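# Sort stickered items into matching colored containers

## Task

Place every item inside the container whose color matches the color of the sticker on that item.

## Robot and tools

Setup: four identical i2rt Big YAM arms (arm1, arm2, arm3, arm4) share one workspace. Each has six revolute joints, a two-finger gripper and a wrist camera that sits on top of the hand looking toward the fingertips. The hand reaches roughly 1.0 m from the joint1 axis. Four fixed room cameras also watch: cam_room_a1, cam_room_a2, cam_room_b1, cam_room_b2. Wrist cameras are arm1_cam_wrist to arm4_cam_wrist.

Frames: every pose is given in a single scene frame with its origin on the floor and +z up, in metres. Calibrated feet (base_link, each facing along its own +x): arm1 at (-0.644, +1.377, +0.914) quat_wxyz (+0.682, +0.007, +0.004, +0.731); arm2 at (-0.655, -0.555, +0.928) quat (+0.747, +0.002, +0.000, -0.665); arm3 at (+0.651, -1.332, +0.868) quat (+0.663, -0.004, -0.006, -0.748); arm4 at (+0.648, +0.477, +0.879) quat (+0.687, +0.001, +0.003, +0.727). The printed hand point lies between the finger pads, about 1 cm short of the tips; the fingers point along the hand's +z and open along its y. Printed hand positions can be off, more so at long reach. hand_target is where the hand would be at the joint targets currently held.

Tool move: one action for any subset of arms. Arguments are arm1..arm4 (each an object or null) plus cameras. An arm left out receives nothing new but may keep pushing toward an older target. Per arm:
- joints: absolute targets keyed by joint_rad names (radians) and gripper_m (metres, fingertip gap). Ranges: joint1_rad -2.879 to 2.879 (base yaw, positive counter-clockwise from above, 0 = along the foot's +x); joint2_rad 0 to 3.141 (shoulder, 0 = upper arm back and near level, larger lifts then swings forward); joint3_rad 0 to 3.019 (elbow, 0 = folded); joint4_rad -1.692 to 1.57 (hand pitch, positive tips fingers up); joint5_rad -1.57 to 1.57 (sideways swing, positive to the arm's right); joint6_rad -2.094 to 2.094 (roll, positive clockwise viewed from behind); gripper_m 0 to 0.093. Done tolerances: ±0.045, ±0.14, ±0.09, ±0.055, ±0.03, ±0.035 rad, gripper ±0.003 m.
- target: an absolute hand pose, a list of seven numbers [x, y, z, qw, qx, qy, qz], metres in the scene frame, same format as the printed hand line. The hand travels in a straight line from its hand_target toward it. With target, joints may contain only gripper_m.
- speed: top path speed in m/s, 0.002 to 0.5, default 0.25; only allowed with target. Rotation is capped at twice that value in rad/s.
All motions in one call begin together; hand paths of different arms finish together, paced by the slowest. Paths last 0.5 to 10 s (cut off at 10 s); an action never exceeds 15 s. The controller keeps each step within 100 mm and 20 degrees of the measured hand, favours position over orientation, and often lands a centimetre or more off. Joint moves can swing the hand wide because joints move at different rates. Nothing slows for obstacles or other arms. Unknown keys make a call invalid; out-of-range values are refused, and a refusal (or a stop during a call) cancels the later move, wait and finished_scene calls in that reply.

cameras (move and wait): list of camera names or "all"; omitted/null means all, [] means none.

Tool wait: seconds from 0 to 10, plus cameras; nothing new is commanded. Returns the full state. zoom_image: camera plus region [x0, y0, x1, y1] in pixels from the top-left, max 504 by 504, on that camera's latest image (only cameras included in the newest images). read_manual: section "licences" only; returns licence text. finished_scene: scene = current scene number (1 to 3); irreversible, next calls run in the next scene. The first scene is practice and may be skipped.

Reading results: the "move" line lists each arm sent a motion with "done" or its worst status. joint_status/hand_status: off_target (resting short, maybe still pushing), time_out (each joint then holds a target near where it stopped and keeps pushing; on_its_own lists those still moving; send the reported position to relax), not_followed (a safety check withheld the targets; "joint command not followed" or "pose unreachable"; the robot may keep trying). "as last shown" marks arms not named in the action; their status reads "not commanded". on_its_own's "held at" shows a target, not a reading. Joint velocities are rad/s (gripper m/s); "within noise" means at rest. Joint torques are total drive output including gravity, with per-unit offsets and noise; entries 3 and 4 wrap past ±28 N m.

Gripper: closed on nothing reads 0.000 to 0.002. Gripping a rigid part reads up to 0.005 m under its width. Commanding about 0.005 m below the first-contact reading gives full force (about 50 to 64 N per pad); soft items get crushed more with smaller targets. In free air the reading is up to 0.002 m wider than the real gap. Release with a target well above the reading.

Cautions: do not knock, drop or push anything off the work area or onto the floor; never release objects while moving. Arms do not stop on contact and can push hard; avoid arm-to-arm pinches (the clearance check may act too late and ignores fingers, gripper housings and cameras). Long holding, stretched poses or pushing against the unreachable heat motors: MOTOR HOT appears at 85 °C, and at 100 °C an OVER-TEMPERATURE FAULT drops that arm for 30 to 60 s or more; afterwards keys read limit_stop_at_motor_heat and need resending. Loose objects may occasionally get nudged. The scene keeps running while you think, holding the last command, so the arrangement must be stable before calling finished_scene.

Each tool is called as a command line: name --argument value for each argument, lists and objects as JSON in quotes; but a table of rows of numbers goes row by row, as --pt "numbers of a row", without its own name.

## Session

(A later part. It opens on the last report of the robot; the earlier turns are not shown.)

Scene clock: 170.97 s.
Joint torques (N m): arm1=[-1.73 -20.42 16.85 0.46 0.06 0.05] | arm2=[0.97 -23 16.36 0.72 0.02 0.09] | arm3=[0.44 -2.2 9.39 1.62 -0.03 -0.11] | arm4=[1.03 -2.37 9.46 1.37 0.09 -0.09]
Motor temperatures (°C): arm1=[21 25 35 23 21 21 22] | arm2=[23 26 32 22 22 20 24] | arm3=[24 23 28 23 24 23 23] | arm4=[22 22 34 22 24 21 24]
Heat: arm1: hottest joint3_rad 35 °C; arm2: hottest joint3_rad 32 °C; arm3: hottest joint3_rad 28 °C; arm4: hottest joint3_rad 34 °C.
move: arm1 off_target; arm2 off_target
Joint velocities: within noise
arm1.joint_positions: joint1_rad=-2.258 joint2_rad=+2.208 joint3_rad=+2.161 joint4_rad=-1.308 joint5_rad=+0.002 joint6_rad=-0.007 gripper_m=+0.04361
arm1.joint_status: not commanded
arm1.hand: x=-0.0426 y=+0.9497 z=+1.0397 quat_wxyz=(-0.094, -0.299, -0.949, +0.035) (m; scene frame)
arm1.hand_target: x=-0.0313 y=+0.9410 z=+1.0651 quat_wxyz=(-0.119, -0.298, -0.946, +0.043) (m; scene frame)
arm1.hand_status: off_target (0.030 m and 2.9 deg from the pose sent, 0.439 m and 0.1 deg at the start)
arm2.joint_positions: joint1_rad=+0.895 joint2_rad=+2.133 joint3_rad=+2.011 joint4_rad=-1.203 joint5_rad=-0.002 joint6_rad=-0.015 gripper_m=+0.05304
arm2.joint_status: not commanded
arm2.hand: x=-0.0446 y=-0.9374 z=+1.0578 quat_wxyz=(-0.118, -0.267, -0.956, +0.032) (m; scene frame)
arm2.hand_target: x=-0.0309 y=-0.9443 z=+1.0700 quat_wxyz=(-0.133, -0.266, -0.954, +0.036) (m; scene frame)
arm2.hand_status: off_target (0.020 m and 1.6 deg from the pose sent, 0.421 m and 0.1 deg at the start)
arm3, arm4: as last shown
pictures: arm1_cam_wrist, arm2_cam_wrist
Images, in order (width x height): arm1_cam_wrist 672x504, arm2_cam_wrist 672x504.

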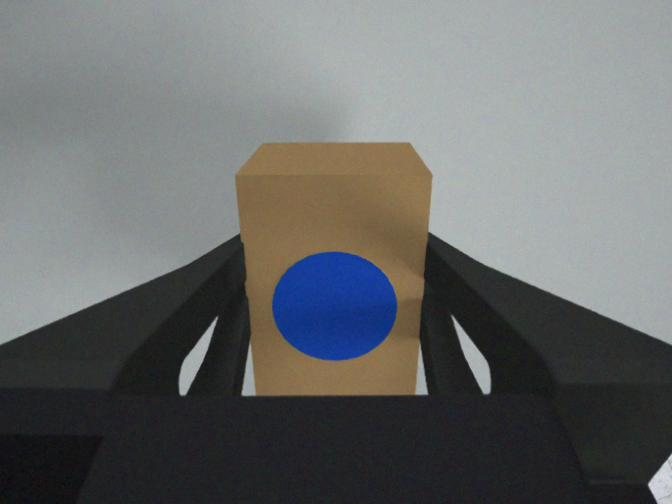

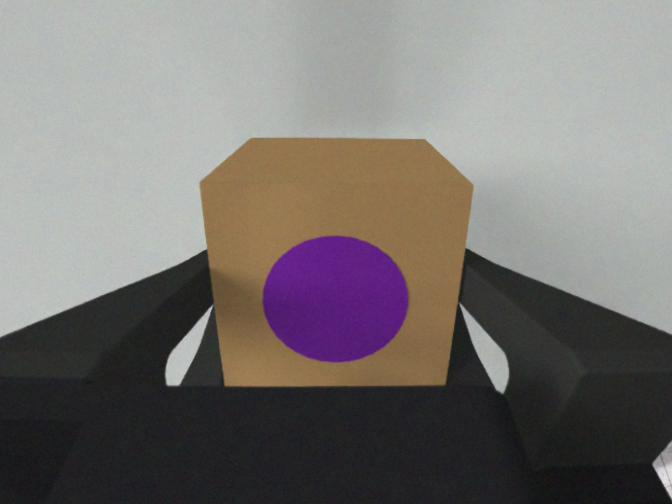

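move --arm1 '{"target": [-0.02, 0.932, 1.035, -0.118, -0.298, -0.946, 0.043], "speed": 0.1}' --arm2 '{"target": [-0.02, -0.952, 1.035, -0.132, -0.266, -0.954, 0.036], "speed": 0.1}' --cameras '["arm1_cam_wrist", "arm2_cam_wrist"]'

move --arm1 '{"target": [-0.02, 0.932, 1.022, -0.118, -0.298, -0.946, 0.043], "speed": 0.08}' --arm2 '{"target": [-0.02, -0.952, 1.022, -0.132, -0.266, -0.954, 0.036], "speed": 0.08}' --cameras '["arm1_cam_wrist", "arm2_cam_wrist"]'

Scene clock: 179.60 s.
Joint torques (N m): arm1=[-2.2 -20.01 15.99 1.24 0.09 0.05] | arm2=[0.91 -23.06 15.77 1.83 -0.01 0.08] | arm3=[0.67 -2.14 9.33 1.61 -0.03 -0.11] | arm4=[1.03 -2.2 9.48 1.35 0.1 -0.08]
Motor temperatures (°C): arm1=[21 26 35 23 21 21 22] | arm2=[23 26 33 22 22 20 24] | arm3=[24 23 28 23 24 23 23] | arm4=[22 22 35 22 24 21 24]
Heat: arm1: hottest joint3_rad 35 °C; arm2: hottest joint3_rad 33 °C; arm3: hottest joint3_rad 28 °C; arm4: hottest joint3_rad 35 °C.
move: arm1 off_target; arm2 off_target
Joint velocities: within noise
arm1.joint_positions: joint1_rad=-2.258 joint2_rad=+2.244 joint3_rad=+2.187 joint4_rad=-1.295 joint5_rad=+0.001 joint6_rad=-0.007 gripper_m=+0.04361
arm1.joint_status: not commanded
arm1.hand: x=-0.0346 y=+0.9440 z=+1.0258 quat_wxyz=(-0.096, -0.299, -0.949, +0.035) (m; scene frame)
arm1.hand_target: x=-0.0210 y=+0.9328 z=+1.0354 quat_wxyz=(-0.118, -0.298, -0.946, +0.043) (m; scene frame)
arm1.hand_status: off_target (0.021 m and 2.7 deg from the pose sent, 0.029 m and 2.9 deg at the start)
arm2.joint_positions: joint1_rad=+0.895 joint2_rad=+2.182 joint3_rad=+2.016 joint4_rad=-1.179 joint5_rad=-0.002 joint6_rad=-0.015 gripper_m=+0.05304
arm2.joint_status: not commanded
arm2.hand: x=-0.0392 y=-0.9406 z=+1.0269 quat_wxyz=(-0.109, -0.267, -0.957, +0.029) (m; scene frame)
arm2.hand_target: x=-0.0213 y=-0.9510 z=+1.0352 quat_wxyz=(-0.132, -0.266, -0.954, +0.036) (m; scene frame)
arm2.hand_status: off_target (0.024 m and 2.8 deg from the pose sent, 0.037 m and 1.6 deg at the start)
arm3, arm4: as last shown
arm4.hand_target: x=+0.4214 y=+0.6357 z=+1.1502 quat_wxyz=(-0.087, +0.910, -0.284, -0.289) (m; scene frame)
pictures: arm1_cam_wrist, arm2_cam_wrist
Images, in order (width x height): arm1_cam_wrist 672x504, arm2_cam_wrist 672x504.

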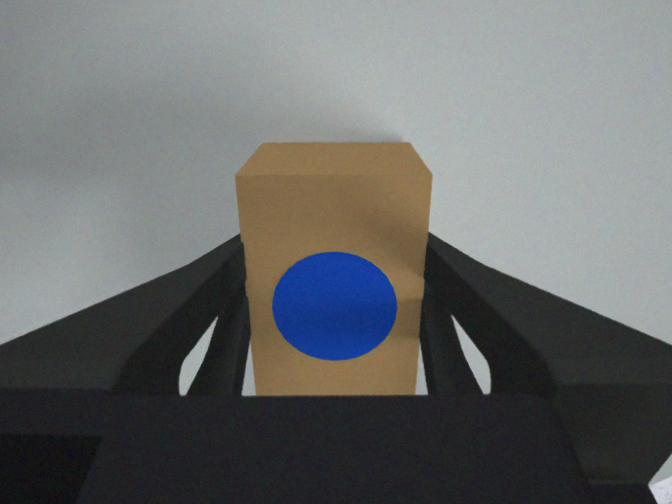

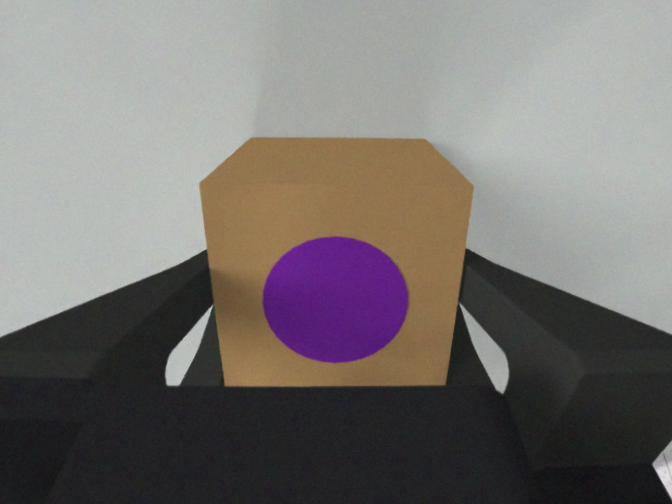

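Scene clock: 180.57 s.
Joint torques (N m): arm1=[-2.43 -19.78 13.91 1.55 0.04 0.03] | arm2=[0.97 -22.77 14.19 1.96 0 0.08] | arm3=[0.62 -2.26 9.35 1.62 -0.03 -0.11] | arm4=[0.73 -1.61 9.58 1.43 0.05 -0.06]
Motor temperatures (°C): arm1=[21 26 35 23 21 21 22] | arm2=[23 26 34 22 22 20 24] | arm3=[24 23 28 23 24 23 23] | arm4=[22 22 35 22 24 21 24]
Heat: arm1: hottest joint3_rad 35 °C; arm2: hottest joint3_rad 34 °C; arm3: hottest joint3_rad 28 °C; arm4: hottest joint3_rad 35 °C.
move: arm1 off_target; arm2 off_target
Joint velocities: within noise
arm1.joint_positions: joint1_rad=-2.258 joint2_rad=+2.246 joint3_rad=+2.187 joint4_rad=-1.271 joint5_rad=+0.001 joint6_rad=-0.007 gripper_m=+0.04361
arm1.joint_status: not commanded
arm1.hand: x=-0.0300 y=+0.9408 z=+1.0257 quat_wxyz=(-0.106, -0.299, -0.948, +0.038) (m; scene frame)
arm1.hand_target: x=-0.0205 y=+0.9324 z=+1.0222 quat_wxyz=(-0.118, -0.298, -0.946, +0.043) (m; scene frame)
arm1.hand_status: off_target (0.014 m and 1.4 deg from the pose sent, 0.019 m and 2.7 deg at the start)
arm2.joint_positions: joint1_rad=+0.895 joint2_rad=+2.185 joint3_rad=+2.016 joint4_rad=-1.153 joint5_rad=-0.002 joint6_rad=-0.015 gripper_m=+0.05304
arm2.joint_status: not commanded
arm2.hand: x=-0.0340 y=-0.9439 z=+1.0265 quat_wxyz=(-0.120, -0.266, -0.956, +0.032) (m; scene frame)
arm2.hand_target: x=-0.0207 y=-0.9513 z=+1.0220 quat_wxyz=(-0.132, -0.266, -0.954, +0.036) (m; scene frame)
arm2.hand_status: off_target (0.017 m and 1.5 deg from the pose sent, 0.023 m and 2.8 deg at the start)
arm3.joint_positions: joint1_rad=-1.955 joint2_rad=+0.648 joint3_rad=+0.801 joint4_rad=-1.132 joint5_rad=+0.001 joint6_rad=+0.005 gripper_m=+0.09402
arm3.joint_status: not commanded
arm3.hand: x=+0.4097 y=-1.1940 z=+1.1328 quat_wxyz=(+0.066, -0.926, +0.243, +0.280) (m; scene frame)
arm3.hand_target: x=+0.4100 y=-1.1913 z=+1.1358 quat_wxyz=(+0.070, -0.923, +0.245, +0.288) (m; scene frame)
arm3.hand_status: not commanded
arm4.joint_positions: joint1_rad=+0.909 joint2_rad=+0.651 joint3_rad=+0.793 joint4_rad=-1.133 joint5_rad=+0.000 joint6_rad=+0.013 gripper_m=+0.09400
arm4.joint_status: not commanded
arm4.hand: x=+0.4236 y=+0.6348 z=+1.1422 quat_wxyz=(-0.081, +0.912, -0.292, -0.275) (m; scene frame)
arm4.hand_target: x=+0.4214 y=+0.6357 z=+1.1502 quat_wxyz=(-0.087, +0.910, -0.284, -0.289) (m; scene frame)
arm4.hand_status: not commanded
pictures: arm1_cam_wrist, arm2_cam_wrist
Images, in order (width x height): arm1_cam_wrist 672x504, arm2_cam_wrist 672x504.

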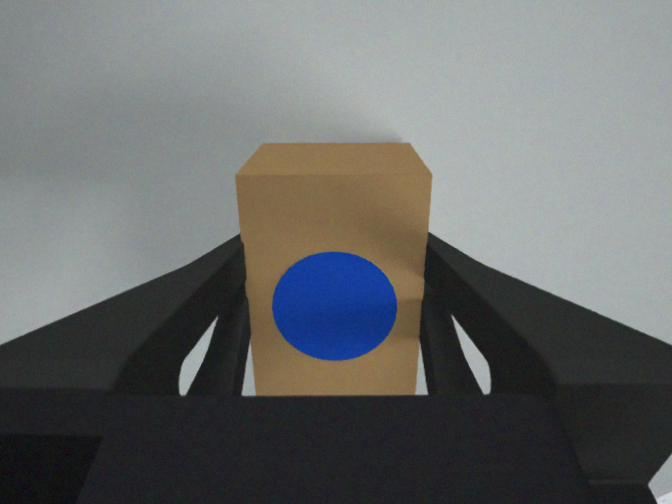

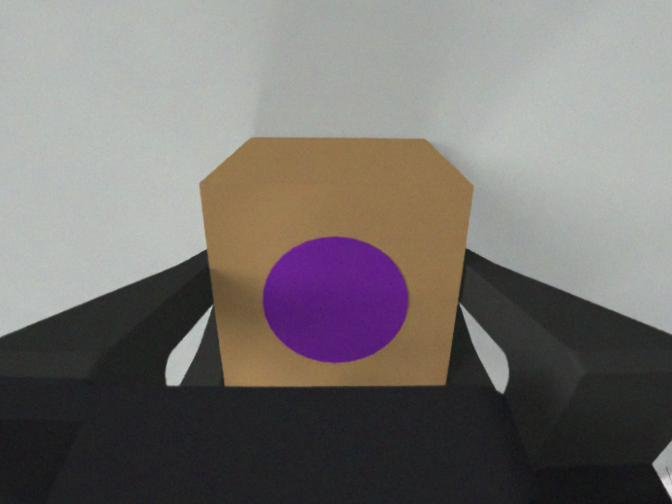

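move --arm1 '{"target": [-0.02, 0.932, 1.008, -0.118, -0.298, -0.946, 0.043], "speed": 0.08}' --arm2 '{"target": [-0.02, -0.952, 1.008, -0.132, -0.266, -0.954, 0.036], "speed": 0.08}' --cameras '["arm1_cam_wrist", "arm2_cam_wrist"]'

Scene clock: 184.83 s.
Joint torques (N m): arm1=[-2.14 -18.67 11.43 1.55 0.08 0.02] | arm2=[0.97 -22.3 12.29 2.07 0 0.08] | arm3=[0.67 -2.2 9.32 1.66 -0.03 -0.1] | arm4=[0.97 -2.43 9.52 1.43 0.07 -0.07]
Motor temperatures (°C): arm1=[21 26 35 23 21 21 22] | arm2=[23 27 34 22 22 20 24] | arm3=[24 23 28 23 24 23 23] | arm4=[22 22 35 22 24 21 24]
Heat: arm1: hottest joint3_rad 35 °C; arm2: hottest joint3_rad 34 °C; arm3: hottest joint3_rad 28 °C; arm4: hottest joint3_rad 35 °C.
move: arm1 off_target; arm2 off_target
Joint velocities: within noise
arm1.joint_positions: joint1_rad=-2.258 joint2_rad=+2.248 joint3_rad=+2.187 joint4_rad=-1.240 joint5_rad=+0.001 joint6_rad=-0.007 gripper_m=+0.04361
arm1.joint_status: not commanded
arm1.hand: x=-0.0239 y=+0.9365 z=+1.0264 quat_wxyz=(-0.120, -0.298, -0.946, +0.043) (m; scene frame)
arm1.hand_target: x=-0.0206 y=+0.9325 z=+1.0080 quat_wxyz=(-0.118, -0.298, -0.946, +0.043) (m; scene frame)
arm1.hand_status: off_target (0.019 m and 0.3 deg from the pose sent, 0.022 m and 1.4 deg at the start)
arm2.joint_positions: joint1_rad=+0.895 joint2_rad=+2.188 joint3_rad=+2.016 joint4_rad=-1.124 joint5_rad=-0.002 joint6_rad=-0.015 gripper_m=+0.05304
arm2.joint_status: not commanded
arm2.hand: x=-0.0281 y=-0.9475 z=+1.0262 quat_wxyz=(-0.132, -0.266, -0.954, +0.036) (m; scene frame)
arm2.hand_target: x=-0.0207 y=-0.9513 z=+1.0079 quat_wxyz=(-0.132, -0.266, -0.954, +0.036) (m; scene frame)
arm2.hand_status: off_target (0.020 m and 0.0 deg from the pose sent, 0.025 m and 1.4 deg at the start)
arm3, arm4: as last shown
pictures: arm1_cam_wrist, arm2_cam_wrist
Images, in order (width x height): arm1_cam_wrist 672x504, arm2_cam_wrist 672x504.

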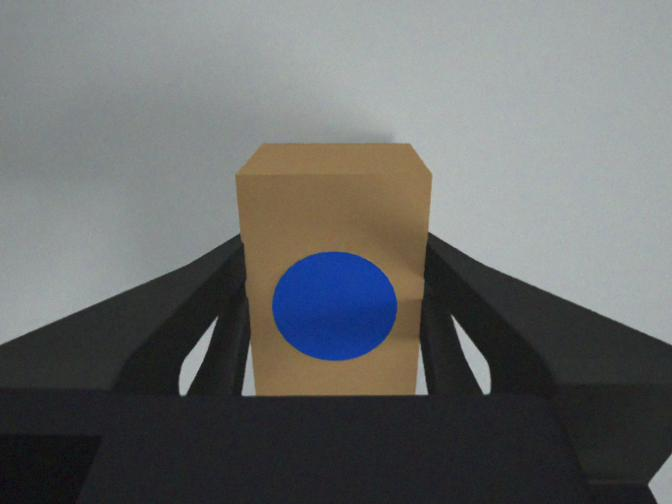

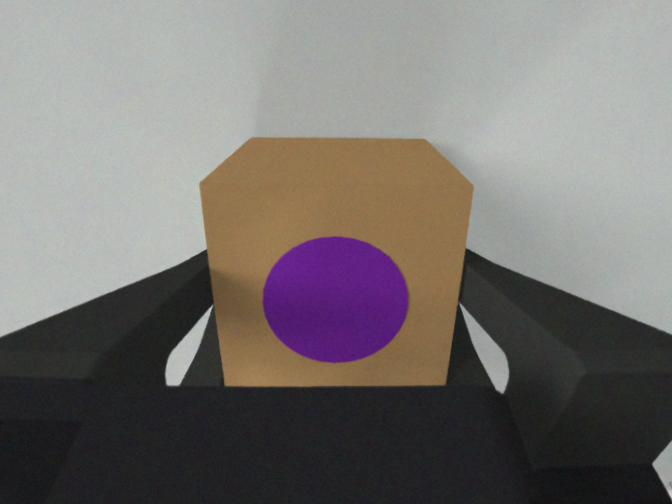

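move --arm1 '{"target": [-0.022, 0.935, 1.022, -0.118, -0.298, -0.946, 0.043], "speed": 0.08}' --arm2 '{"target": [-0.026, -0.949, 1.022, -0.132, -0.266, -0.954, 0.036], "speed": 0.08}' --cameras '[]'

move --arm1 '{"joints": {"gripper_m": 0.088}}' --arm2 '{"joints": {"gripper_m": 0.088}}' --cameras '["arm1_cam_wrist", "arm2_cam_wrist"]'

move --arm1 '{"target": [-0.024, 0.936, 1.12, -0.118, -0.298, -0.946, 0.043], "speed": 0.2}' --arm2 '{"target": [-0.028, -0.947, 1.12, -0.132, -0.266, -0.954, 0.036], "speed": 0.2}' --cameras '["arm1_cam_wrist", "arm2_cam_wrist"]'

Scene clock: 192.00 s.
Joint torques (N m): arm1=[-2.67 -19.96 12.1 0.76 0.09 0.03] | arm2=[0.91 -24.7 11.49 1.35 -0.02 0.07] | arm3=[0.56 -2.2 9.36 1.63 -0.03 -0.1] | arm4=[0.97 -2.26 9.54 1.48 0.11 -0.05]
Motor temperatures (°C): arm1=[21 27 35 23 21 21 22] | arm2=[23 27 35 22 22 20 25] | arm3=[24 23 28 23 24 23 23] | arm4=[22 22 35 22 24 21 24]
Heat: arm1: hottest joint3_rad 35 °C; arm2: hottest joint3_rad 35 °C; arm3: hottest joint3_rad 28 °C; arm4: hottest joint3_rad 35 °C.
move: arm1 done; arm2 done
Joint velocities: within noise
arm1.joint_positions: joint1_rad=-2.258 joint2_rad=+2.248 joint3_rad=+2.187 joint4_rad=-1.240 joint5_rad=+0.001 joint6_rad=-0.007 gripper_m=+0.04361
arm1.joint_status: not commanded
arm1.hand: x=-0.0239 y=+0.9365 z=+1.0264 quat_wxyz=(-0.120, -0.298, -0.946, +0.043) (m; scene frame)
arm1.hand_target: x=-0.0221 y=+0.9352 z=+1.0218 quat_wxyz=(-0.118, -0.298, -0.946, +0.043) (m; scene frame)
arm1.hand_status: done (0.005 m and 0.3 deg from the pose sent, 0.005 m and 0.3 deg at the start)
arm2.joint_positions: joint1_rad=+0.895 joint2_rad=+2.188 joint3_rad=+2.016 joint4_rad=-1.123 joint5_rad=-0.002 joint6_rad=-0.015 gripper_m=+0.05304
arm2.joint_status: not commanded
arm2.hand: x=-0.0281 y=-0.9476 z=+1.0262 quat_wxyz=(-0.133, -0.266, -0.954, +0.036) (m; scene frame)
arm2.hand_target: x=-0.0261 y=-0.9488 z=+1.0218 quat_wxyz=(-0.132, -0.266, -0.954, +0.036) (m; scene frame)
arm2.hand_status: done (0.005 m and 0.1 deg from the pose sent, 0.005 m and 0.1 deg at the start)
arm3, arm4: as last shown
pictures: none
No camera images: "cameras" was empty.

Scene clock: 192.57 s.
Joint torques (N m): arm1=[-2.02 -20.37 12.16 0.66 0.1 0.02] | arm2=[0.73 -24.7 11.49 1.36 -0.02 0.07] | arm3=[0.67 -2.14 9.33 1.59 -0.03 -0.1] | arm4=[0.91 -2.26 9.48 1.37 0.06 -0.09]
Motor temperatures (°C): arm1=[21 27 35 23 21 21 22] | arm2=[23 27 35 22 22 20 24] | arm3=[24 23 28 23 24 23 23] | arm4=[22 22 35 22 24 21 24]
Heat: arm1: hottest joint3_rad 35 °C; arm2: hottest joint3_rad 35 °C; arm3: hottest joint3_rad 28 °C; arm4: hottest joint3_rad 35 °C.
move: arm1 done; arm2 done
Joint velocities: within noise
arm1.joint_positions: joint1_rad=-2.258 joint2_rad=+2.248 joint3_rad=+2.187 joint4_rad=-1.240 joint5_rad=+0.001 joint6_rad=-0.007 gripper_m=+0.08796
arm1.joint_status: all done
arm1.hand: x=-0.0239 y=+0.9365 z=+1.0264 quat_wxyz=(-0.120, -0.298, -0.946, +0.043) (m; scene frame)
arm1.hand_target: x=-0.0221 y=+0.9352 z=+1.0219 quat_wxyz=(-0.118, -0.298, -0.946, +0.043) (m; scene frame)
arm1.hand_status: not commanded
arm2.joint_positions: joint1_rad=+0.895 joint2_rad=+2.188 joint3_rad=+2.016 joint4_rad=-1.123 joint5_rad=-0.002 joint6_rad=-0.015 gripper_m=+0.08792
arm2.joint_status: all done
arm2.hand: x=-0.0281 y=-0.9476 z=+1.0262 quat_wxyz=(-0.133, -0.266, -0.954, +0.036) (m; scene frame)
arm2.hand_target: x=-0.0261 y=-0.9488 z=+1.0218 quat_wxyz=(-0.132, -0.266, -0.954, +0.036) (m; scene frame)
arm2.hand_status: not commanded
arm3, arm4: as last shown
pictures: arm1_cam_wrist, arm2_cam_wrist
Images, in order (width x height): arm1_cam_wrist 672x504, arm2_cam_wrist 672x504.

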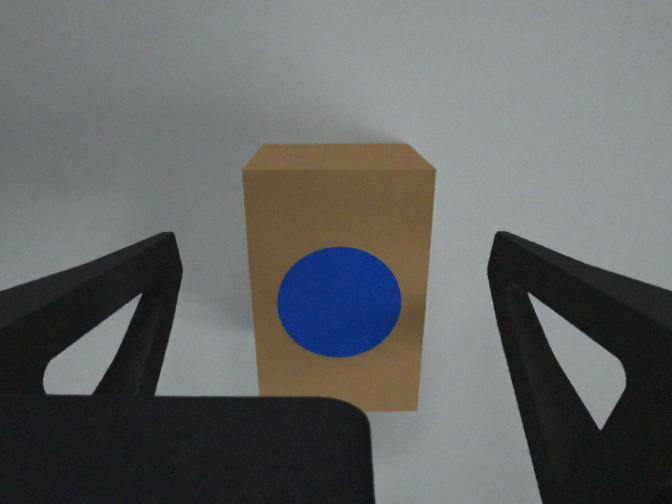

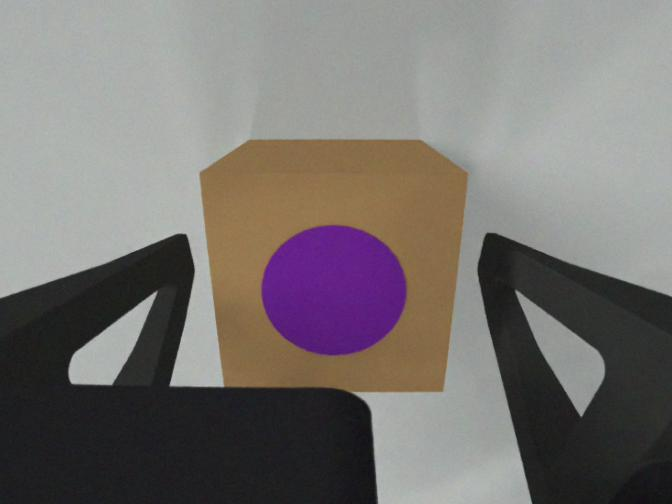

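Scene clock: 194.03 s.
Joint torques (N m): arm1=[-1.9 -20.13 15.68 0.42 0.03 0.07] | arm2=[0.97 -24.82 15.04 0.66 -0.01 0.08] | arm3=[0.67 -2.2 9.33 1.59 -0.03 -0.1] | arm4=[0.56 -2.02 9.62 1.43 0.1 -0.07]
Motor temperatures (°C): arm1=[21 27 36 23 21 21 22] | arm2=[23 27 35 22 22 20 24] | arm3=[24 23 28 23 24 23 23] | arm4=[22 22 35 22 24 21 24]
Heat: arm1: hottest joint3_rad 36 °C; arm2: hottest joint3_rad 35 °C; arm3: hottest joint3_rad 28 °C; arm4: hottest joint3_rad 35 °C.
move: arm1 off_target; arm2 off_target
Joint velocities: within noise
arm1.joint_positions: joint1_rad=-2.258 joint2_rad=+2.257 joint3_rad=+2.425 joint4_rad=-1.498 joint5_rad=+0.001 joint6_rad=-0.007 gripper_m=+0.08796
arm1.joint_status: not commanded
arm1.hand: x=-0.0305 y=+0.9418 z=+1.1088 quat_wxyz=(-0.106, -0.299, -0.948, +0.038) (m; scene frame)
arm1.hand_target: x=-0.0246 y=+0.9365 z=+1.1199 quat_wxyz=(-0.119, -0.298, -0.946, +0.043) (m; scene frame)
arm1.hand_status: off_target (0.014 m and 1.5 deg from the pose sent, 0.094 m and 0.3 deg at the start)
arm2.joint_positions: joint1_rad=+0.895 joint2_rad=+2.158 joint3_rad=+2.177 joint4_rad=-1.341 joint5_rad=-0.002 joint6_rad=-0.015 gripper_m=+0.08792
arm2.joint_status: not commanded
arm2.hand: x=-0.0359 y=-0.9430 z=+1.1049 quat_wxyz=(-0.120, -0.266, -0.956, +0.032) (m; scene frame)
arm2.hand_target: x=-0.0285 y=-0.9465 z=+1.1201 quat_wxyz=(-0.133, -0.266, -0.954, +0.036) (m; scene frame)
arm2.hand_status: off_target (0.017 m and 1.5 deg from the pose sent, 0.094 m and 0.1 deg at the start)
arm3, arm4: as last shown
pictures: arm1_cam_wrist, arm2_cam_wrist
Images, in order (width x height): arm1_cam_wrist 672x504, arm2_cam_wrist 672x504.

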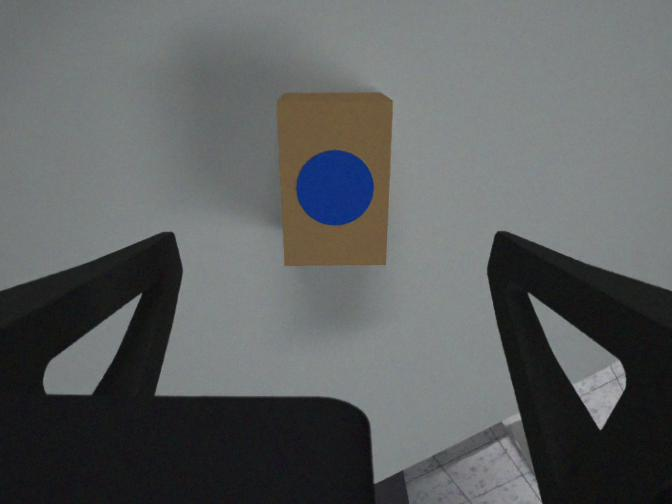

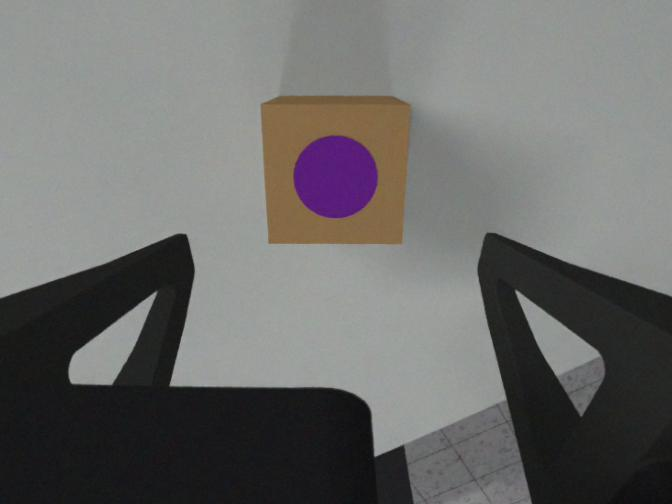

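move --arm1 '{"target": [-0.383, 1.192, 1.13, -0.118, -0.298, -0.946, 0.043], "speed": 0.4}' --arm2 '{"target": [-0.388, -0.723, 1.13, -0.132, -0.266, -0.954, 0.036], "speed": 0.4}' --cameras '[]'

move --arm3 '{"target": [-0.028, -0.945, 1.10, -0.0618, 0.9381, -0.2478, -0.2339], "speed": 0.3}' --arm4 '{"target": [-0.022, 0.937, 1.125, -0.0715, 0.9269, -0.2869, -0.2311], "speed": 0.3}' --cameras '["arm3_cam_wrist", "arm4_cam_wrist"]'

Scene clock: 204.20 s.
Joint torques (N m): arm1=[-2.61 -2.08 11.3 0.49 0.07 -0.01] | arm2=[0.79 -5.19 10.13 0.84 0 0.08] | arm3=[0.67 -2.2 9.35 1.63 -0.03 -0.11] | arm4=[0.67 -2.67 9.51 1.44 0.07 -0.1]
Motor temperatures (°C): arm1=[21 27 35 23 21 21 22] | arm2=[23 28 35 22 22 20 24] | arm3=[24 23 29 23 24 23 23] | arm4=[22 22 35 22 24 21 24]
Heat: arm1: hottest joint3_rad 35 °C; arm2: hottest joint3_rad 35 °C; arm3: hottest joint3_rad 29 °C; arm4: hottest joint3_rad 35 °C.
move: arm1 done; arm2 off_target
Joint velocities: within noise
arm1.joint_positions: joint1_rad=-2.258 joint2_rad=+0.981 joint3_rad=+0.916 joint4_rad=-1.225 joint5_rad=+0.001 joint6_rad=-0.007 gripper_m=+0.08796
arm1.joint_status: not commanded
arm1.hand: x=-0.3824 y=+1.1924 z=+1.1313 quat_wxyz=(-0.125, -0.298, -0.945, +0.044) (m; scene frame)
arm1.hand_target: x=-0.3830 y=+1.1920 z=+1.1299 quat_wxyz=(-0.118, -0.298, -0.946, +0.043) (m; scene frame)
arm1.hand_status: done (0.001 m and 0.8 deg from the pose sent, 0.433 m and 1.5 deg at the start)
arm2.joint_positions: joint1_rad=+0.895 joint2_rad=+0.972 joint3_rad=+0.879 joint4_rad=-1.165 joint5_rad=-0.002 joint6_rad=-0.015 gripper_m=+0.08792
arm2.joint_status: not commanded
arm2.hand: x=-0.3838 y=-0.7258 z=+1.1405 quat_wxyz=(-0.150, -0.265, -0.951, +0.041) (m; scene frame)
arm2.hand_target: x=-0.3880 y=-0.7229 z=+1.1302 quat_wxyz=(-0.132, -0.266, -0.954, +0.036) (m; scene frame)
arm2.hand_status: off_target (0.012 m and 2.2 deg from the pose sent, 0.416 m and 1.5 deg at the start)
arm3, arm4: as last shown
pictures: none
No camera images: "cameras" was empty.

Scene clock: 207.03 s.
Joint torques (N m): arm1=[-1.73 -2.02 11.44 0.49 0.08 0.01] | arm2=[0.85 -5.13 10.09 0.83 -0.02 0.07] | arm3=[1.14 -25.41 14.02 0.53 0.12 -0.09] | arm4=[1.38 -24.88 12.48 0.44 0.23 -0.06]
Motor temperatures (°C): arm1=[21 27 35 23 21 21 22] | arm2=[23 28 35 22 22 20 24] | arm3=[24 23 29 23 24 23 23] | arm4=[22 22 35 22 24 21 24]
Heat: arm1: hottest joint3_rad 35 °C; arm2: hottest joint3_rad 35 °C; arm3: hottest joint3_rad 29 °C; arm4: hottest joint3_rad 35 °C.
move: arm3 off_target; arm4 done
Joint velocities: within noise
arm1, arm2: as last shown
arm3.joint_positions: joint1_rad=-1.955 joint2_rad=+2.127 joint3_rad=+2.181 joint4_rad=-1.170 joint5_rad=+0.010 joint6_rad=+0.005 gripper_m=+0.09402
arm3.joint_status: not commanded
arm3.hand: x=-0.0209 y=-0.9547 z=+1.0771 quat_wxyz=(+0.054, -0.943, +0.248, +0.214) (m; scene frame)
arm3.hand_target: x=-0.0269 y=-0.9457 z=+1.1000 quat_wxyz=(+0.062, -0.938, +0.248, +0.234) (m; scene frame)
arm3.hand_status: off_target (0.026 m and 2.5 deg from the pose sent, 0.505 m and 5.5 deg at the start)
arm4.joint_positions: joint1_rad=+0.909 joint2_rad=+2.285 joint3_rad=+2.515 joint4_rad=-1.327 joint5_rad=+0.002 joint6_rad=+0.013 gripper_m=+0.09400
arm4.joint_status: not commanded
arm4.hand: x=-0.0128 y=+0.9368 z=+1.1214 quat_wxyz=(-0.067, +0.926, -0.296, -0.226) (m; scene frame)
arm4.hand_target: x=-0.0215 y=+0.9367 z=+1.1249 quat_wxyz=(-0.072, +0.927, -0.287, -0.232) (m; scene frame)
arm4.hand_status: done (0.010 m and 1.3 deg from the pose sent, 0.539 m and 5.4 deg at the start)
pictures: arm3_cam_wrist, arm4_cam_wrist
Images, in order (width x height): arm3_cam_wrist 672x504, arm4_cam_wrist 672x504.

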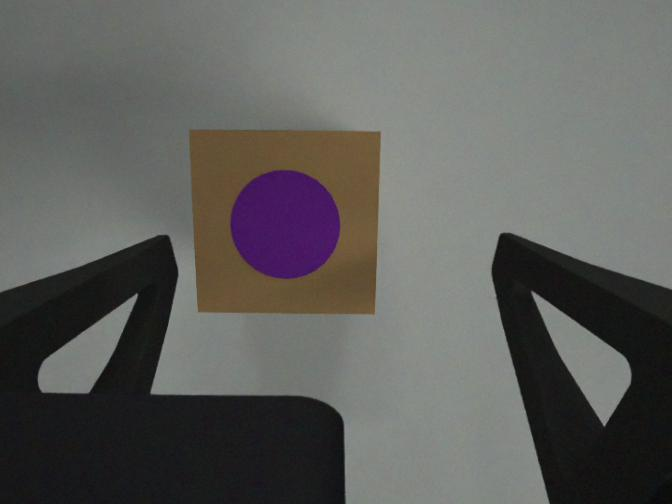

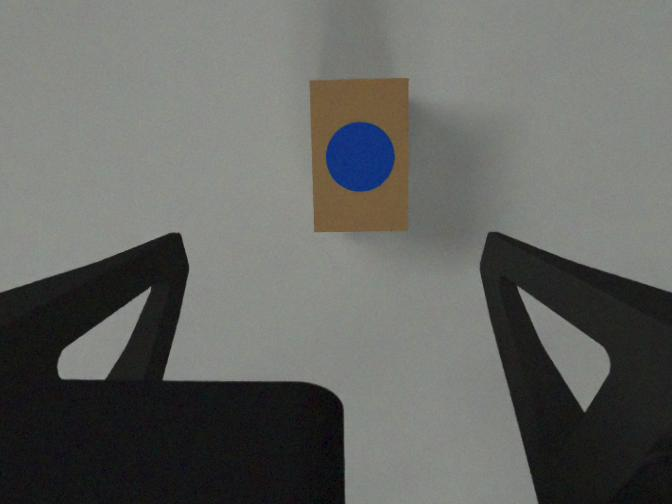

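move --arm3 '{"target": [-0.043, -0.966, 1.09, -0.0587, 0.9413, -0.2356, -0.2347], "speed": 0.2}' --arm4 '{"target": [-0.040, 0.968, 1.08, -0.0740, 0.9238, -0.2966, -0.2303], "speed": 0.2}' --cameras '["arm3_cam_wrist", "arm4_cam_wrist"]'

Scene clock: 224.80 s.
Joint torques (N m): arm1=[-2.32 -1.9 11.36 0.43 0.05 -0.01] | arm2=[0.79 -5.25 10.07 0.87 -0.01 0.08] | arm3=[2.14 -24.47 13.26 1.31 0.12 -0.04] | arm4=[0.44 -26.81 12.42 0.47 0.21 -0.07]
Motor temperatures (°C): arm1=[21 26 35 23 21 21 22] | arm2=[23 27 33 22 22 20 23] | arm3=[24 25 30 23 24 23 23] | arm4=[22 25 39 22 24 21 24]
Heat: arm1: hottest joint3_rad 35 °C; arm2: hottest joint3_rad 33 °C; arm3: hottest joint3_rad 30 °C; arm4: hottest joint3_rad 39 °C.
move: arm3 off_target; arm4 done
Joint velocities: within noise
arm1, arm2: as last shown
arm3.joint_positions: joint1_rad=-1.938 joint2_rad=+2.127 joint3_rad=+2.181 joint4_rad=-1.171 joint5_rad=+0.013 joint6_rad=+0.005 gripper_m=+0.09402
arm3.joint_status: not commanded
arm3.hand: x=-0.0270 y=-0.9661 z=+1.0772 quat_wxyz=(+0.054, -0.945, +0.241, +0.214) (m; scene frame)
arm3.hand_target: x=-0.0421 y=-0.9666 z=+1.0901 quat_wxyz=(+0.059, -0.941, +0.236, +0.235) (m; scene frame)
arm3.hand_status: off_target (0.020 m and 2.5 deg from the pose sent, 0.028 m and 2.8 deg at the start)
arm4.joint_positions: joint1_rad=+0.905 joint2_rad=+2.451 joint3_rad=+2.704 joint4_rad=-1.350 joint5_rad=+0.004 joint6_rad=+0.013 gripper_m=+0.09400
arm4.joint_status: not commanded
arm4.hand: x=-0.0384 y=+0.9593 z=+1.0772 quat_wxyz=(-0.069, +0.925, -0.299, -0.226) (m; scene frame)
arm4.hand_target: x=-0.0394 y=+0.9677 z=+1.0797 quat_wxyz=(-0.075, +0.923, -0.297, -0.232) (m; scene frame)
arm4.hand_status: done (0.009 m and 0.9 deg from the pose sent, 0.058 m and 0.9 deg at the start)
pictures: arm3_cam_wrist, arm4_cam_wrist
Images, in order (width x height): arm3_cam_wrist 672x504, arm4_cam_wrist 672x504.

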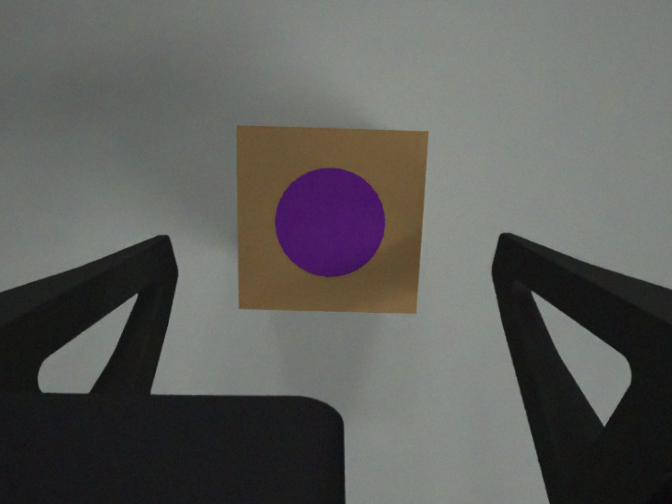

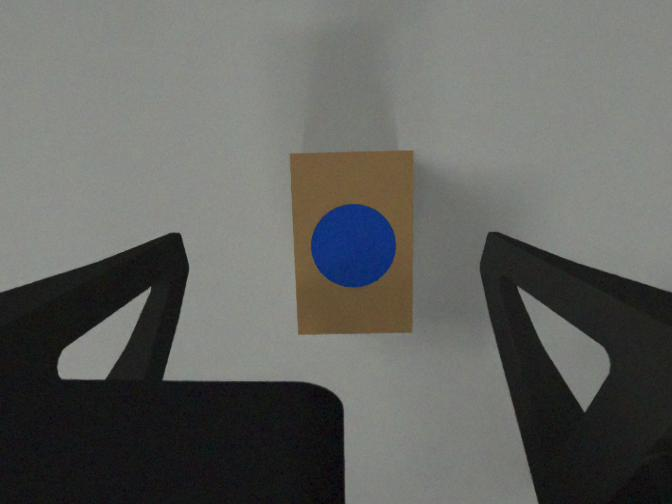

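move --arm3 '{"target": [-0.044, -0.965, 1.025, -0.0587, 0.9413, -0.2356, -0.2347], "speed": 0.15}' --arm4 '{"target": [-0.033, 0.968, 1.012, -0.0740, 0.9238, -0.2966, -0.2303], "speed": 0.15}' --cameras '["arm3_cam_wrist", "arm4_cam_wrist"]'

Scene clock: 233.10 s.
Joint torques (N m): arm1=[-1.96 -2.49 11.32 0.57 0.08 -0.04] | arm2=[0.91 -5.19 10.11 0.84 -0.01 0.08] | arm3=[2.14 -25.17 9.17 1.52 0.11 -0.04] | arm4=[-0.15 -27.81 8.91 1.36 0.06 -0.03]
Motor temperatures (°C): arm1=[21 26 34 23 21 21 22] | arm2=[23 26 33 22 22 20 23] | arm3=[24 25 30 23 24 23 23] | arm4=[22 25 40 22 24 21 24]
Heat: arm1: hottest joint3_rad 34 °C; arm2: hottest joint3_rad 33 °C; arm3: hottest joint3_rad 30 °C; arm4: hottest joint3_rad 40 °C.
move: arm3 done; arm4 done
Joint velocities: within noise
arm1, arm2: as last shown
arm3.joint_positions: joint1_rad=-1.938 joint2_rad=+2.144 joint3_rad=+2.075 joint4_rad=-1.010 joint5_rad=+0.013 joint6_rad=+0.005 gripper_m=+0.09402
arm3.joint_status: not commanded
arm3.hand: x=-0.0384 y=-0.9607 z=+1.0308 quat_wxyz=(+0.058, -0.941, +0.240, +0.233) (m; scene frame)
arm3.hand_target: x=-0.0439 y=-0.9651 z=+1.0250 quat_wxyz=(+0.059, -0.941, +0.236, +0.235) (m; scene frame)
arm3.hand_status: done (0.009 m and 0.5 deg from the pose sent, 0.055 m and 2.5 deg at the start)
arm4.joint_positions: joint1_rad=+0.901 joint2_rad=+2.377 joint3_rad=+2.394 joint4_rad=-1.114 joint5_rad=+0.006 joint6_rad=+0.007 gripper_m=+0.09395
arm4.joint_status: not commanded
arm4.hand: x=-0.0348 y=+0.9601 z=+1.0126 quat_wxyz=(-0.070, +0.925, -0.298, -0.225) (m; scene frame)
arm4.hand_target: x=-0.0329 y=+0.9679 z=+1.0119 quat_wxyz=(-0.074, +0.924, -0.297, -0.230) (m; scene frame)
arm4.hand_status: done (0.008 m and 0.7 deg from the pose sent, 0.066 m and 0.8 deg at the start)
pictures: arm3_cam_wrist, arm4_cam_wrist
Images, in order (width x height): arm3_cam_wrist 672x504, arm4_cam_wrist 672x504.

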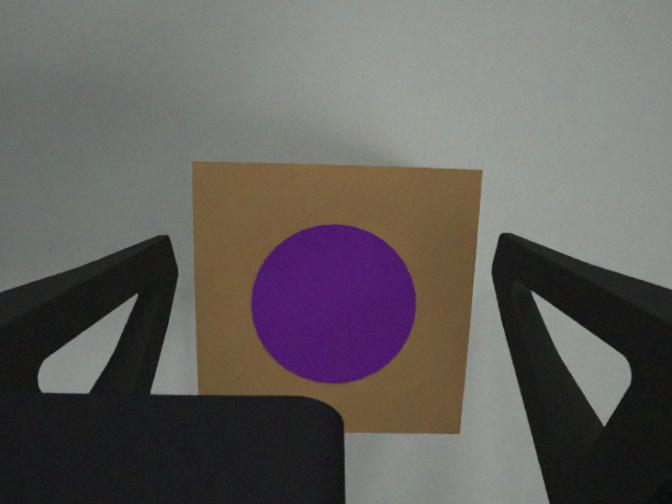

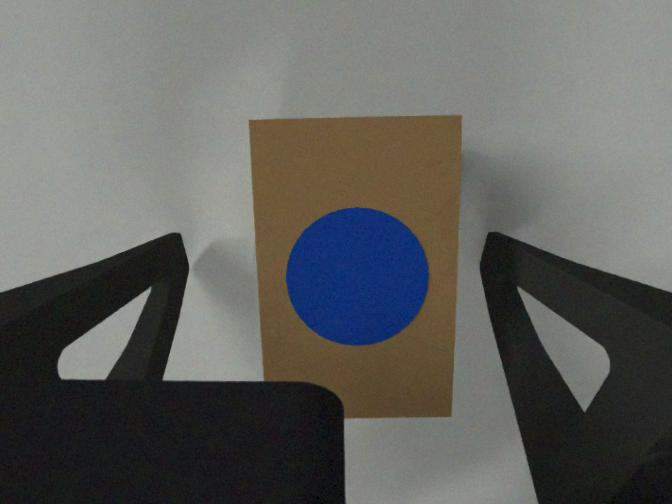

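move --arm3 '{"joints": {"gripper_m": 0.042}}' --arm4 '{"joints": {"gripper_m": 0.034}}' --cameras '["arm3_cam_wrist", "arm4_cam_wrist"]'

Scene clock: 236.23 s.
Joint torques (N m): arm1=[-1.79 -2.14 11.4 0.38 0.03 -0.02] | arm2=[0.79 -5.25 10.1 0.84 -0.01 0.08] | arm3=[1.96 -25.29 9.17 1.46 0.1 -0.05] | arm4=[0.09 -28.28 8.92 1.25 0.08 -0.04]
Motor temperatures (°C): arm1=[21 26 34 23 21 21 22] | arm2=[23 26 32 22 22 20 23] | arm3=[24 26 30 23 24 23 23] | arm4=[22 25 39 22 24 21 24]
Heat: arm1: hottest joint3_rad 34 °C; arm2: hottest joint3_rad 32 °C; arm3: hottest joint3_rad 30 °C; arm4: hottest joint3_rad 39 °C.
move: arm3 off_target; arm4 off_target
Joint velocities: within noise
arm1, arm2: as last shown
arm3.joint_positions: joint1_rad=-1.938 joint2_rad=+2.144 joint3_rad=+2.075 joint4_rad=-1.010 joint5_rad=+0.013 joint6_rad=+0.005 gripper_m=+0.05309
arm3.joint_status: gripper_m off_target (ended at +0.05312, target +0.04200)
arm3.hand: x=-0.0384 y=-0.9607 z=+1.0308 quat_wxyz=(+0.058, -0.941, +0.240, +0.233) (m; scene frame)
arm3.hand_target: x=-0.0438 y=-0.9651 z=+1.0250 quat_wxyz=(+0.059, -0.941, +0.236, +0.235) (m; scene frame)
arm3.hand_status: not commanded
arm4.joint_positions: joint1_rad=+0.899 joint2_rad=+2.377 joint3_rad=+2.394 joint4_rad=-1.113 joint5_rad=+0.006 joint6_rad=+0.007 gripper_m=+0.04435
arm4.joint_status: gripper_m off_target (ended at +0.04438, target +0.03400)
arm4.hand: x=-0.0336 y=+0.9620 z=+1.0127 quat_wxyz=(-0.071, +0.925, -0.299, -0.226) (m; scene frame)
arm4.hand_target: x=-0.0328 y=+0.9680 z=+1.0120 quat_wxyz=(-0.074, +0.924, -0.297, -0.230) (m; scene frame)
arm4.hand_status: not commanded
pictures: arm3_cam_wrist, arm4_cam_wrist
Images, in order (width x height): arm3_cam_wrist 672x504, arm4_cam_wrist 672x504.

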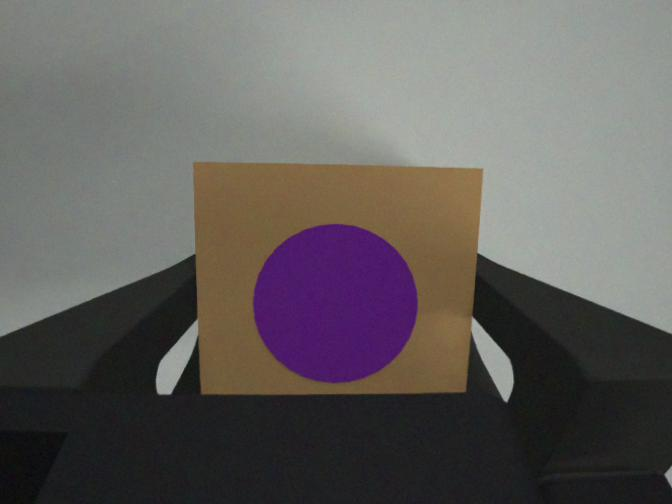

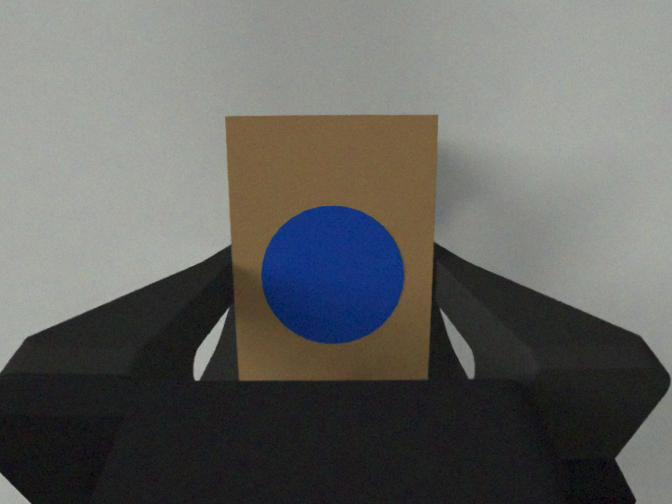

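move --arm3 '{"target": [-0.036, -0.964, 1.10, -0.0587, 0.9413, -0.2356, -0.2347], "speed": 0.2}' --arm4 '{"target": [-0.01, 0.949, 1.09, -0.0740, 0.9238, -0.2966, -0.2303], "speed": 0.2}' --cameras '[]'

move --arm3 '{"target": [0.41, -1.203, 1.13, -0.0587, 0.9413, -0.2356, -0.2347], "speed": 0.3}' --arm4 '{"target": [0.42, 0.642, 1.13, -0.0740, 0.9238, -0.2966, -0.2303], "speed": 0.3}' --cameras '["arm3_cam_wrist", "arm4_cam_wrist"]'

Scene clock: 244.20 s.
Joint torques (N m): arm1=[-1.32 -2.08 11.51 0.5 0.11 0.01] | arm2=[0.67 -5.25 10.11 0.84 -0.01 0.07] | arm3=[1.79 -27.69 14.05 0.53 0 -0.11] | arm4=[0.56 -26.99 9.87 0.43 0.1 -0.01]
Motor temperatures (°C): arm1=[21 25 34 23 21 21 22] | arm2=[23 26 32 22 22 20 23] | arm3=[24 26 30 23 24 23 24] | arm4=[22 25 38 22 24 21 25]
Heat: arm1: hottest joint3_rad 34 °C; arm2: hottest joint3_rad 32 °C; arm3: hottest joint3_rad 30 °C; arm4: hottest joint3_rad 38 °C.
move: arm3 off_target; arm4 done
Joint velocities: within noise
arm1, arm2: as last shown
arm3.joint_positions: joint1_rad=-1.938 joint2_rad=+2.139 joint3_rad=+2.160 joint4_rad=-1.165 joint5_rad=+0.013 joint6_rad=+0.005 gripper_m=+0.05309
arm3.joint_status: not commanded
arm3.hand: x=-0.0253 y=-0.9673 z=+1.0592 quat_wxyz=(+0.051, -0.948, +0.241, +0.202) (m; scene frame)
arm3.hand_target: x=-0.0341 y=-0.9650 z=+1.0999 quat_wxyz=(+0.059, -0.941, +0.236, +0.235) (m; scene frame)
arm3.hand_status: off_target (0.042 m and 4.0 deg from the pose sent, 0.069 m and 0.5 deg at the start)
arm4.joint_positions: joint1_rad=+0.899 joint2_rad=+2.267 joint3_rad=+2.376 joint4_rad=-1.201 joint5_rad=+0.006 joint6_rad=+0.007 gripper_m=+0.04435
arm4.joint_status: not commanded
arm4.hand: x=-0.0115 y=+0.9468 z=+1.0816 quat_wxyz=(-0.071, +0.924, -0.299, -0.227) (m; scene frame)
arm4.hand_target: x=-0.0099 y=+0.9491 z=+1.0899 quat_wxyz=(-0.074, +0.924, -0.297, -0.230) (m; scene frame)
arm4.hand_status: done (0.009 m and 0.5 deg from the pose sent, 0.082 m and 0.7 deg at the start)
pictures: none
No camera images: "cameras" was empty.

Scene clock: 246.73 s.
Joint torques (N m): arm1=[-1.61 -2.32 11.43 0.39 0.11 -0.03] | arm2=[0.79 -5.13 10.1 0.83 -0.01 0.07] | arm3=[2.37 -1.61 9.16 0.77 0.14 0.03] | arm4=[0.56 -1.67 9.32 0.47 0.18 0.02]
Motor temperatures (°C): arm1=[21 25 34 23 21 21 22] | arm2=[23 26 32 22 22 20 23] | arm3=[24 26 30 23 24 23 24] | arm4=[22 25 38 22 24 21 25]
Heat: arm1: hottest joint3_rad 34 °C; arm2: hottest joint3_rad 32 °C; arm3: hottest joint3_rad 30 °C; arm4: hottest joint3_rad 38 °C.
move: arm3 done; arm4 done
Joint velocities: within noise
arm1, arm2: as last shown
arm3.joint_positions: joint1_rad=-1.928 joint2_rad=+0.697 joint3_rad=+0.846 joint4_rad=-1.213 joint5_rad=+0.021 joint6_rad=+0.011 gripper_m=+0.05309
arm3.joint_status: not commanded
arm3.hand: x=+0.4109 y=-1.1993 z=+1.1328 quat_wxyz=(+0.061, -0.939, +0.238, +0.239) (m; scene frame)
arm3.hand_target: x=+0.4100 y=-1.2029 z=+1.1301 quat_wxyz=(+0.059, -0.941, +0.236, +0.235) (m; scene frame)
arm3.hand_status: done (0.005 m and 0.7 deg from the pose sent, 0.500 m and 4.0 deg at the start)
arm4.joint_positions: joint1_rad=+0.899 joint2_rad=+0.727 joint3_rad=+0.815 joint4_rad=-1.162 joint5_rad=+0.006 joint6_rad=+0.007 gripper_m=+0.04435
arm4.joint_status: not commanded
arm4.hand: x=+0.4199 y=+0.6420 z=+1.1302 quat_wxyz=(-0.074, +0.922, -0.298, -0.236) (m; scene frame)
arm4.hand_target: x=+0.4200 y=+0.6420 z=+1.1300 quat_wxyz=(-0.074, +0.924, -0.297, -0.230) (m; scene frame)
arm4.hand_status: done (0.000 m and 0.7 deg from the pose sent, 0.530 m and 0.5 deg at the start)
pictures: arm3_cam_wrist, arm4_cam_wrist
Images, in order (width x height): arm3_cam_wrist 672x504, arm4_cam_wrist 672x504.

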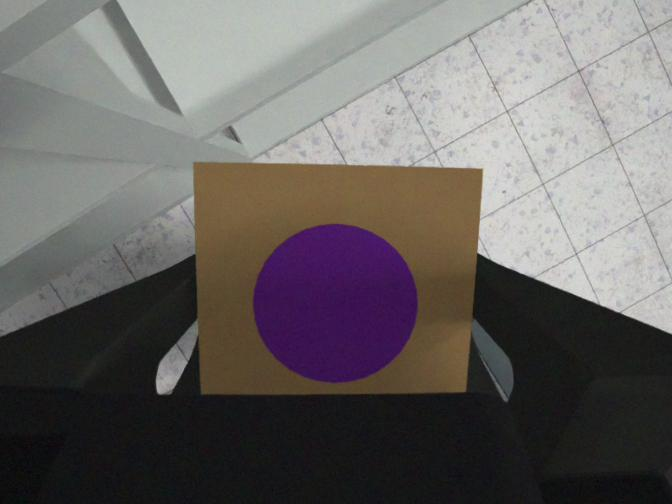

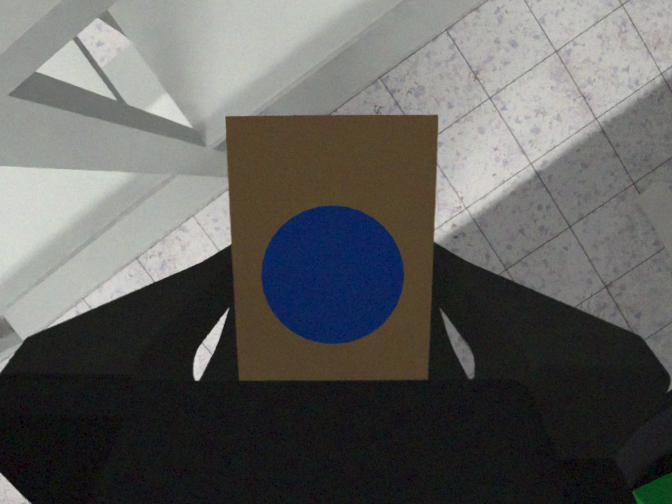

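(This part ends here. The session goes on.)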